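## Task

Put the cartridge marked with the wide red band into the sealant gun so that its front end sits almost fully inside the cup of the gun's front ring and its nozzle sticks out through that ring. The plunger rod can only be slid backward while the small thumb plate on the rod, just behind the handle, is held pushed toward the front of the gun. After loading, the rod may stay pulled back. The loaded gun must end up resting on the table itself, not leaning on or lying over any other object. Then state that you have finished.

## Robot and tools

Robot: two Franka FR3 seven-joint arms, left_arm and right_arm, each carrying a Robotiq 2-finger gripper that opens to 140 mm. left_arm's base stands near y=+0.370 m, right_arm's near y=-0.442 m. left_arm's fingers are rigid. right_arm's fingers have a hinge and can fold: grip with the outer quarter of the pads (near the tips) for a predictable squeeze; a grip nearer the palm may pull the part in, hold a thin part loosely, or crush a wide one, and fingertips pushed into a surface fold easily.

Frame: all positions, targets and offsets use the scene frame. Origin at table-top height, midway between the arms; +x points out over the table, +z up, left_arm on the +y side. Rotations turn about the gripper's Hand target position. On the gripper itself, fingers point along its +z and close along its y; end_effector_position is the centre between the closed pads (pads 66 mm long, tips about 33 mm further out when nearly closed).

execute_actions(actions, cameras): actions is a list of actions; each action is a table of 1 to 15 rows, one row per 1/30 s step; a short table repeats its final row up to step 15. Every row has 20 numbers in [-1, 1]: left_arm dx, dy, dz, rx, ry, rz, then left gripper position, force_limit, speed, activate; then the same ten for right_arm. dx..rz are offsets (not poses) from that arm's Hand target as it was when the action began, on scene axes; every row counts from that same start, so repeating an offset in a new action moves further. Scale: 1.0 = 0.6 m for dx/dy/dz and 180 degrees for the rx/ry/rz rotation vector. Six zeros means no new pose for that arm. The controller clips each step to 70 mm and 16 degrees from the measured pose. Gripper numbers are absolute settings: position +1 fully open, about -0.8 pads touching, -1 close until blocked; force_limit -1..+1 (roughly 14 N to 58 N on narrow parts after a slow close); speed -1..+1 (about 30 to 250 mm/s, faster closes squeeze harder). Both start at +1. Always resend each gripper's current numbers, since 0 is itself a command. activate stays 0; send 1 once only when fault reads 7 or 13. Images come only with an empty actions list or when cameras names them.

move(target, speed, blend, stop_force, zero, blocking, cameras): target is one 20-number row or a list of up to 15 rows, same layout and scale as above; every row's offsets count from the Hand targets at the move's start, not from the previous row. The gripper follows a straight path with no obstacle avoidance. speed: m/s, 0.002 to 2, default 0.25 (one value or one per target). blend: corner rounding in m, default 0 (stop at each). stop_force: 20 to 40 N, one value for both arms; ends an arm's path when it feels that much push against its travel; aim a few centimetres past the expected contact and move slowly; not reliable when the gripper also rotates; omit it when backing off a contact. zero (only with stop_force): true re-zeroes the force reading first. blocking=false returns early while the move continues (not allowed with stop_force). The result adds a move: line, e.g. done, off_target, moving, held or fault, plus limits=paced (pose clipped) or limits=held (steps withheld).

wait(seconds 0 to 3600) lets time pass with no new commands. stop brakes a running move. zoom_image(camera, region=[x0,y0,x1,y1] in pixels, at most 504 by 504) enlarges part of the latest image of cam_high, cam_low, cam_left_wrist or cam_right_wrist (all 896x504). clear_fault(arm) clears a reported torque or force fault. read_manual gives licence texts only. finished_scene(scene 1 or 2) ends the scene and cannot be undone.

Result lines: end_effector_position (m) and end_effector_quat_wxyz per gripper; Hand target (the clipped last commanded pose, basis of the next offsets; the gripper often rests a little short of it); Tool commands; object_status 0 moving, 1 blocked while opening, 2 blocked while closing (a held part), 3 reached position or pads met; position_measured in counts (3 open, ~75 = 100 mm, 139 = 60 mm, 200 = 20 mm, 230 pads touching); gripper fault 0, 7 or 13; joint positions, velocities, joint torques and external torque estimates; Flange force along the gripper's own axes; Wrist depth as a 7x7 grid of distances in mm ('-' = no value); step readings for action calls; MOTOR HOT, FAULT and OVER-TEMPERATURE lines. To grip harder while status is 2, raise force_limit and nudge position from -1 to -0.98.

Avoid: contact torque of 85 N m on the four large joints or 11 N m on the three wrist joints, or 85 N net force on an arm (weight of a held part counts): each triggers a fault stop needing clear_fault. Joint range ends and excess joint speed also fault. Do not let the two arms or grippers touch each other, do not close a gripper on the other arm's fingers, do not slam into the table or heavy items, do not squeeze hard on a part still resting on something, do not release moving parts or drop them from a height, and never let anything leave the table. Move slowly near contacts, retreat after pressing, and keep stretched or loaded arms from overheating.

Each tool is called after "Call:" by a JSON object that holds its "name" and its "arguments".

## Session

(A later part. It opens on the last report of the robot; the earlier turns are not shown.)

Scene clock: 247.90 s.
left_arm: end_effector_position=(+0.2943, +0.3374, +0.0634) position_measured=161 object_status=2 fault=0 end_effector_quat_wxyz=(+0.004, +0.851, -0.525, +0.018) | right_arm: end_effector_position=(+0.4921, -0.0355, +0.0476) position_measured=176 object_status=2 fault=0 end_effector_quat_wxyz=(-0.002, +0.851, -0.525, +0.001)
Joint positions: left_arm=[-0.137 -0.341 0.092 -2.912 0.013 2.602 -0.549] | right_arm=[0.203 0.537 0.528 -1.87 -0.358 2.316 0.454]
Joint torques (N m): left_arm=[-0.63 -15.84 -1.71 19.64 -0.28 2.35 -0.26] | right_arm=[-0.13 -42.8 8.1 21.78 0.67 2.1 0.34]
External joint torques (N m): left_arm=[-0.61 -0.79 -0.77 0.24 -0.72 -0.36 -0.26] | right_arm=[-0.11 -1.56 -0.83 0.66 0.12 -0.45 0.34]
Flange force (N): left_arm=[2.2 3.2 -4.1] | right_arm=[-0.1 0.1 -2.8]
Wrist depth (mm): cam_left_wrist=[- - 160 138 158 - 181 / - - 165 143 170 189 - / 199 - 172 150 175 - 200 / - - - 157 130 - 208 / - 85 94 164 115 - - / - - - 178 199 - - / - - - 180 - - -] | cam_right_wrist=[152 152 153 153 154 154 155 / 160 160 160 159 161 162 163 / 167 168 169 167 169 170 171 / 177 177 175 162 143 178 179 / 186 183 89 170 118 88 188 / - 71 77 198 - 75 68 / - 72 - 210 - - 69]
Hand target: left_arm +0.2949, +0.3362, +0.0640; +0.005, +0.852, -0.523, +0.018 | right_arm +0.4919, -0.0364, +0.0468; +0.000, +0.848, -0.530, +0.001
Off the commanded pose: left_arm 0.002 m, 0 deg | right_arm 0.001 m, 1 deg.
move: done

Open both slowly, then lift.

Call:
{"name": "move", "arguments": {"target": [[0,0,0,0,0,0,0.05,-0.4,-1,0,0,0,0,0,0,0,0.35,-0.1,-1,0]]}}

Call:
{"name": "move", "arguments": {"target": [[0,0,0.08,0,0,0,0.05,-0.4,-1,0,0,0,0.06,0,0,0,0.35,-0.1,-1,0],[0,0,0.3,0,0,0,0.05,-0.4,-1,0,0.0,0,0.3,0,0,0,0.35,-0.1,-1,0]], "speed": [0.05,0.2], "blend": 0.01, "cameras": ["all"]}}

Call:
{"name": "zoom_image", "arguments": {"camera": "cam_high", "region": [470, 160, 670, 280]}}

Call:
{"name": "zoom_image", "arguments": {"camera": "cam_low", "region": [330, 230, 450, 310]}}

Scene clock: 251.93 s.
left_arm: end_effector_position=(+0.2947, +0.3372, +0.0638) position_measured=123 object_status=3 fault=0 end_effector_quat_wxyz=(+0.004, +0.851, -0.524, +0.019) | right_arm: end_effector_position=(+0.4925, -0.0360, +0.0474) position_measured=85 object_status=0 fault=0 end_effector_quat_wxyz=(-0.001, +0.849, -0.528, +0.001)
Joint positions: left_arm=[-0.137 -0.34 0.092 -2.911 0.012 2.601 -0.552] | right_arm=[0.204 0.537 0.526 -1.87 -0.358 2.316 0.461]
Joint torques (N m): left_arm=[-0.64 -15.63 -1.45 19.07 -0.06 2.39 -0.18] | right_arm=[-0.56 -43.03 8.49 21.7 0.65 2.17 0.2]
External joint torques (N m): left_arm=[-0.62 -0.53 -0.51 -0.37 -0.5 -0.34 -0.18] | right_arm=[-0.47 -1.82 -0.33 0.59 0.1 -0.38 0.2]
Flange force (N): left_arm=[0.9 3.6 -2.8] | right_arm=[1.0 1.9 -3.8]
Wrist depth (mm): cam_left_wrist=[183 - 159 139 159 182 178 / - 190 165 144 166 190 - / - 199 174 151 176 198 - / - 209 143 159 161 208 - / - - 105 163 187 93 - / - - - 180 201 - - / - - - 182 245 - -] | cam_right_wrist=[152 152 153 153 153 154 155 / 157 159 160 159 161 162 163 / 169 167 169 167 169 170 170 / 176 177 155 176 175 131 180 / - 88 183 185 189 104 86 / - - 198 199 199 198 71 / - - 212 212 212 - -]
Hand target: left_arm +0.2949, +0.3362, +0.0640; +0.005, +0.852, -0.523, +0.018 | right_arm +0.4919, -0.0364, +0.0468; +0.000, +0.848, -0.530, +0.001
Off the commanded pose: left_arm 0.001 m, 0 deg | right_arm 0.001 m, 0 deg.
move: done

Scene clock: 254.50 s.
left_arm: end_effector_position=(+0.2951, +0.3364, +0.2429) position_measured=123 object_status=3 fault=0 end_effector_quat_wxyz=(+0.005, +0.851, -0.525, +0.018) | right_arm: end_effector_position=(+0.4931, -0.0361, +0.2276) position_measured=85 object_status=3 fault=0 end_effector_quat_wxyz=(-0.002, +0.846, -0.532, +0.003)
Joint positions: left_arm=[-0.123 -0.687 0.062 -2.65 0.016 1.992 -0.572] | right_arm=[0.14 0.313 0.622 -1.7 -0.199 1.955 0.37]
Joint velocities: left_arm=[0 0.001 0 0.002 -0.001 -0.004 0] | right_arm=[-0.001 0.001 -0.001 0.001 0.001 -0.003 -0.006]
Joint torques (N m): left_arm=[-0.04 -9.98 -2.09 24.34 0.48 2.32 -0.2] | right_arm=[-0.97 -37.56 6.13 25.06 1.09 2.03 -0.28]
External joint torques (N m): left_arm=[-0.06 -1.23 -0.6 -0.56 -0.21 -0.39 -0.2] | right_arm=[-0.98 -1.26 0.07 0.8 0.41 -0.53 -0.28]
Flange force (N): left_arm=[-2.0 6.3 -0.9] | right_arm=[2.3 2.1 -3.8]
Wrist depth (mm): cam_left_wrist=[- - - 316 344 346 - / 355 - - 321 359 363 361 / 332 - 387 345 - - - / - - 143 363 135 - - / - - 96 - 153 93 406 / - - - - - - - / - - - - - - -] | cam_right_wrist=[315 314 317 317 317 317 319 / 329 330 328 331 334 335 335 / 347 346 348 344 350 349 351 / 364 361 155 366 362 137 369 / - 87 379 388 389 104 86 / - - 409 410 412 - 86 / - - 434 427 398 - -]
Hand target: left_arm +0.2949, +0.3362, +0.2440; +0.005, +0.852, -0.523, +0.018 | right_arm +0.4919, -0.0364, +0.2268; +0.000, +0.848, -0.530, +0.001
Off the commanded pose: left_arm 0.001 m, 0 deg | right_arm 0.001 m, 0 deg.
move: done
cam_left_wrist: T_world_to_cam=[[-0.89055, -0.45489, 0.0007, 0.42474], [-0.43156, 0.84536, 0.31484, -0.23081], [-0.14381, 0.28008, -0.94914, 0.32193]] pos_world=[0.32494, 0.29817, 0.37793]
cam_right_wrist: T_world_to_cam=[[-0.90149, -0.43247, -0.01661, 0.44323], [-0.41285, 0.84781, 0.33283, 0.15987], [-0.12986, 0.30691, -0.94284, 0.43409]] pos_world=[0.52194, -0.07708, 0.36343]

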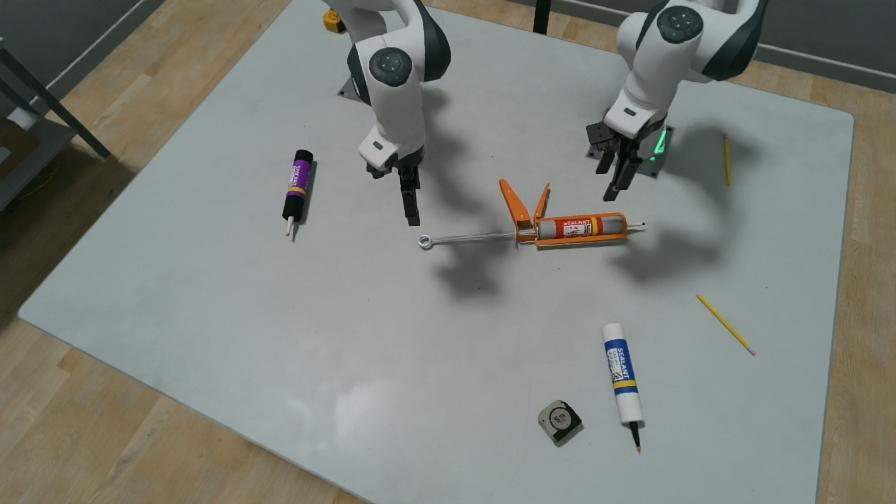

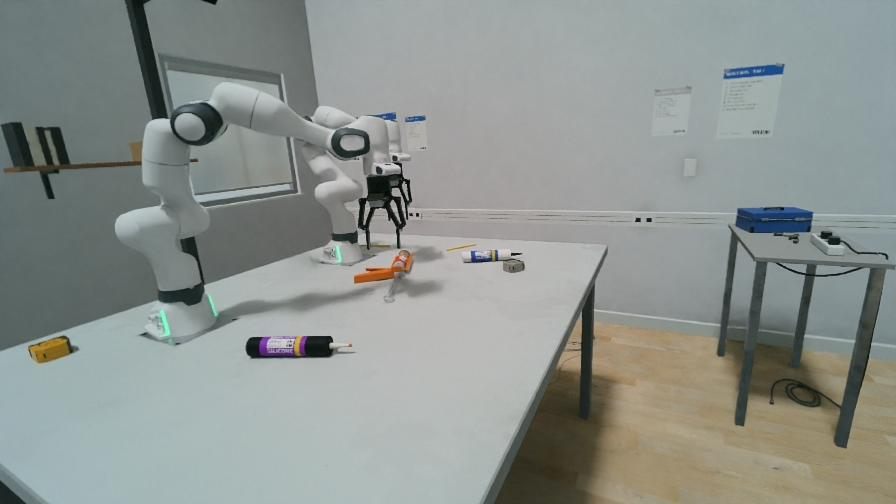

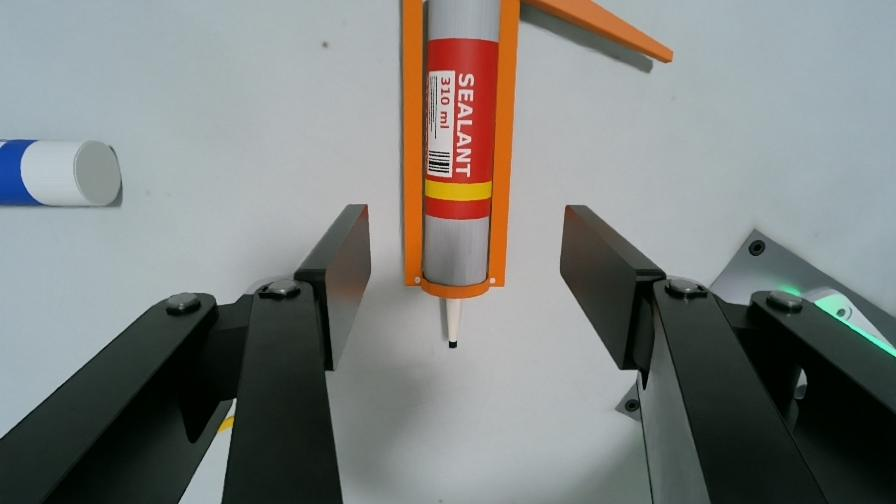

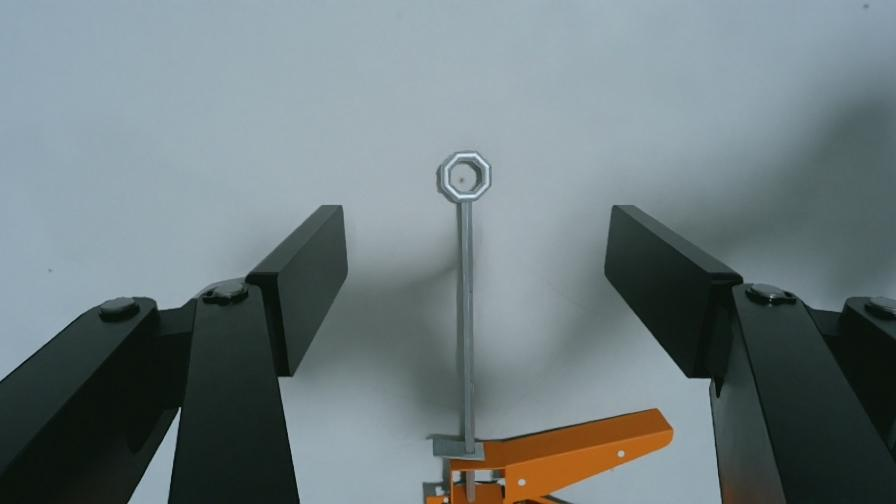

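Scaled by 2.520.

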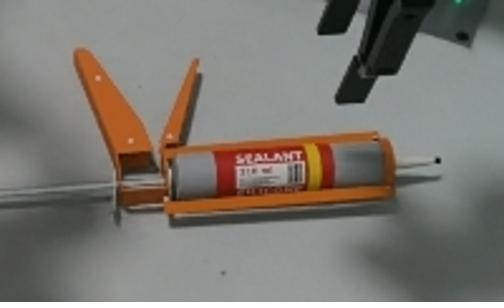

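Scaled by 4.200.

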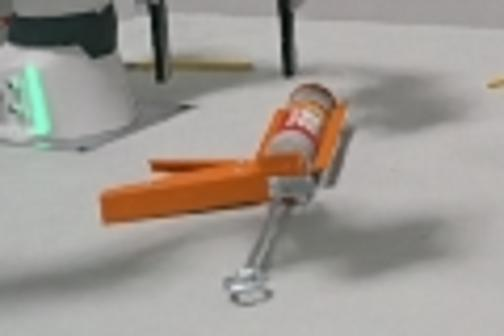

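Call:
{"name": "finished_scene", "arguments": {"scene": 1}}

The scene is finished: the task was done.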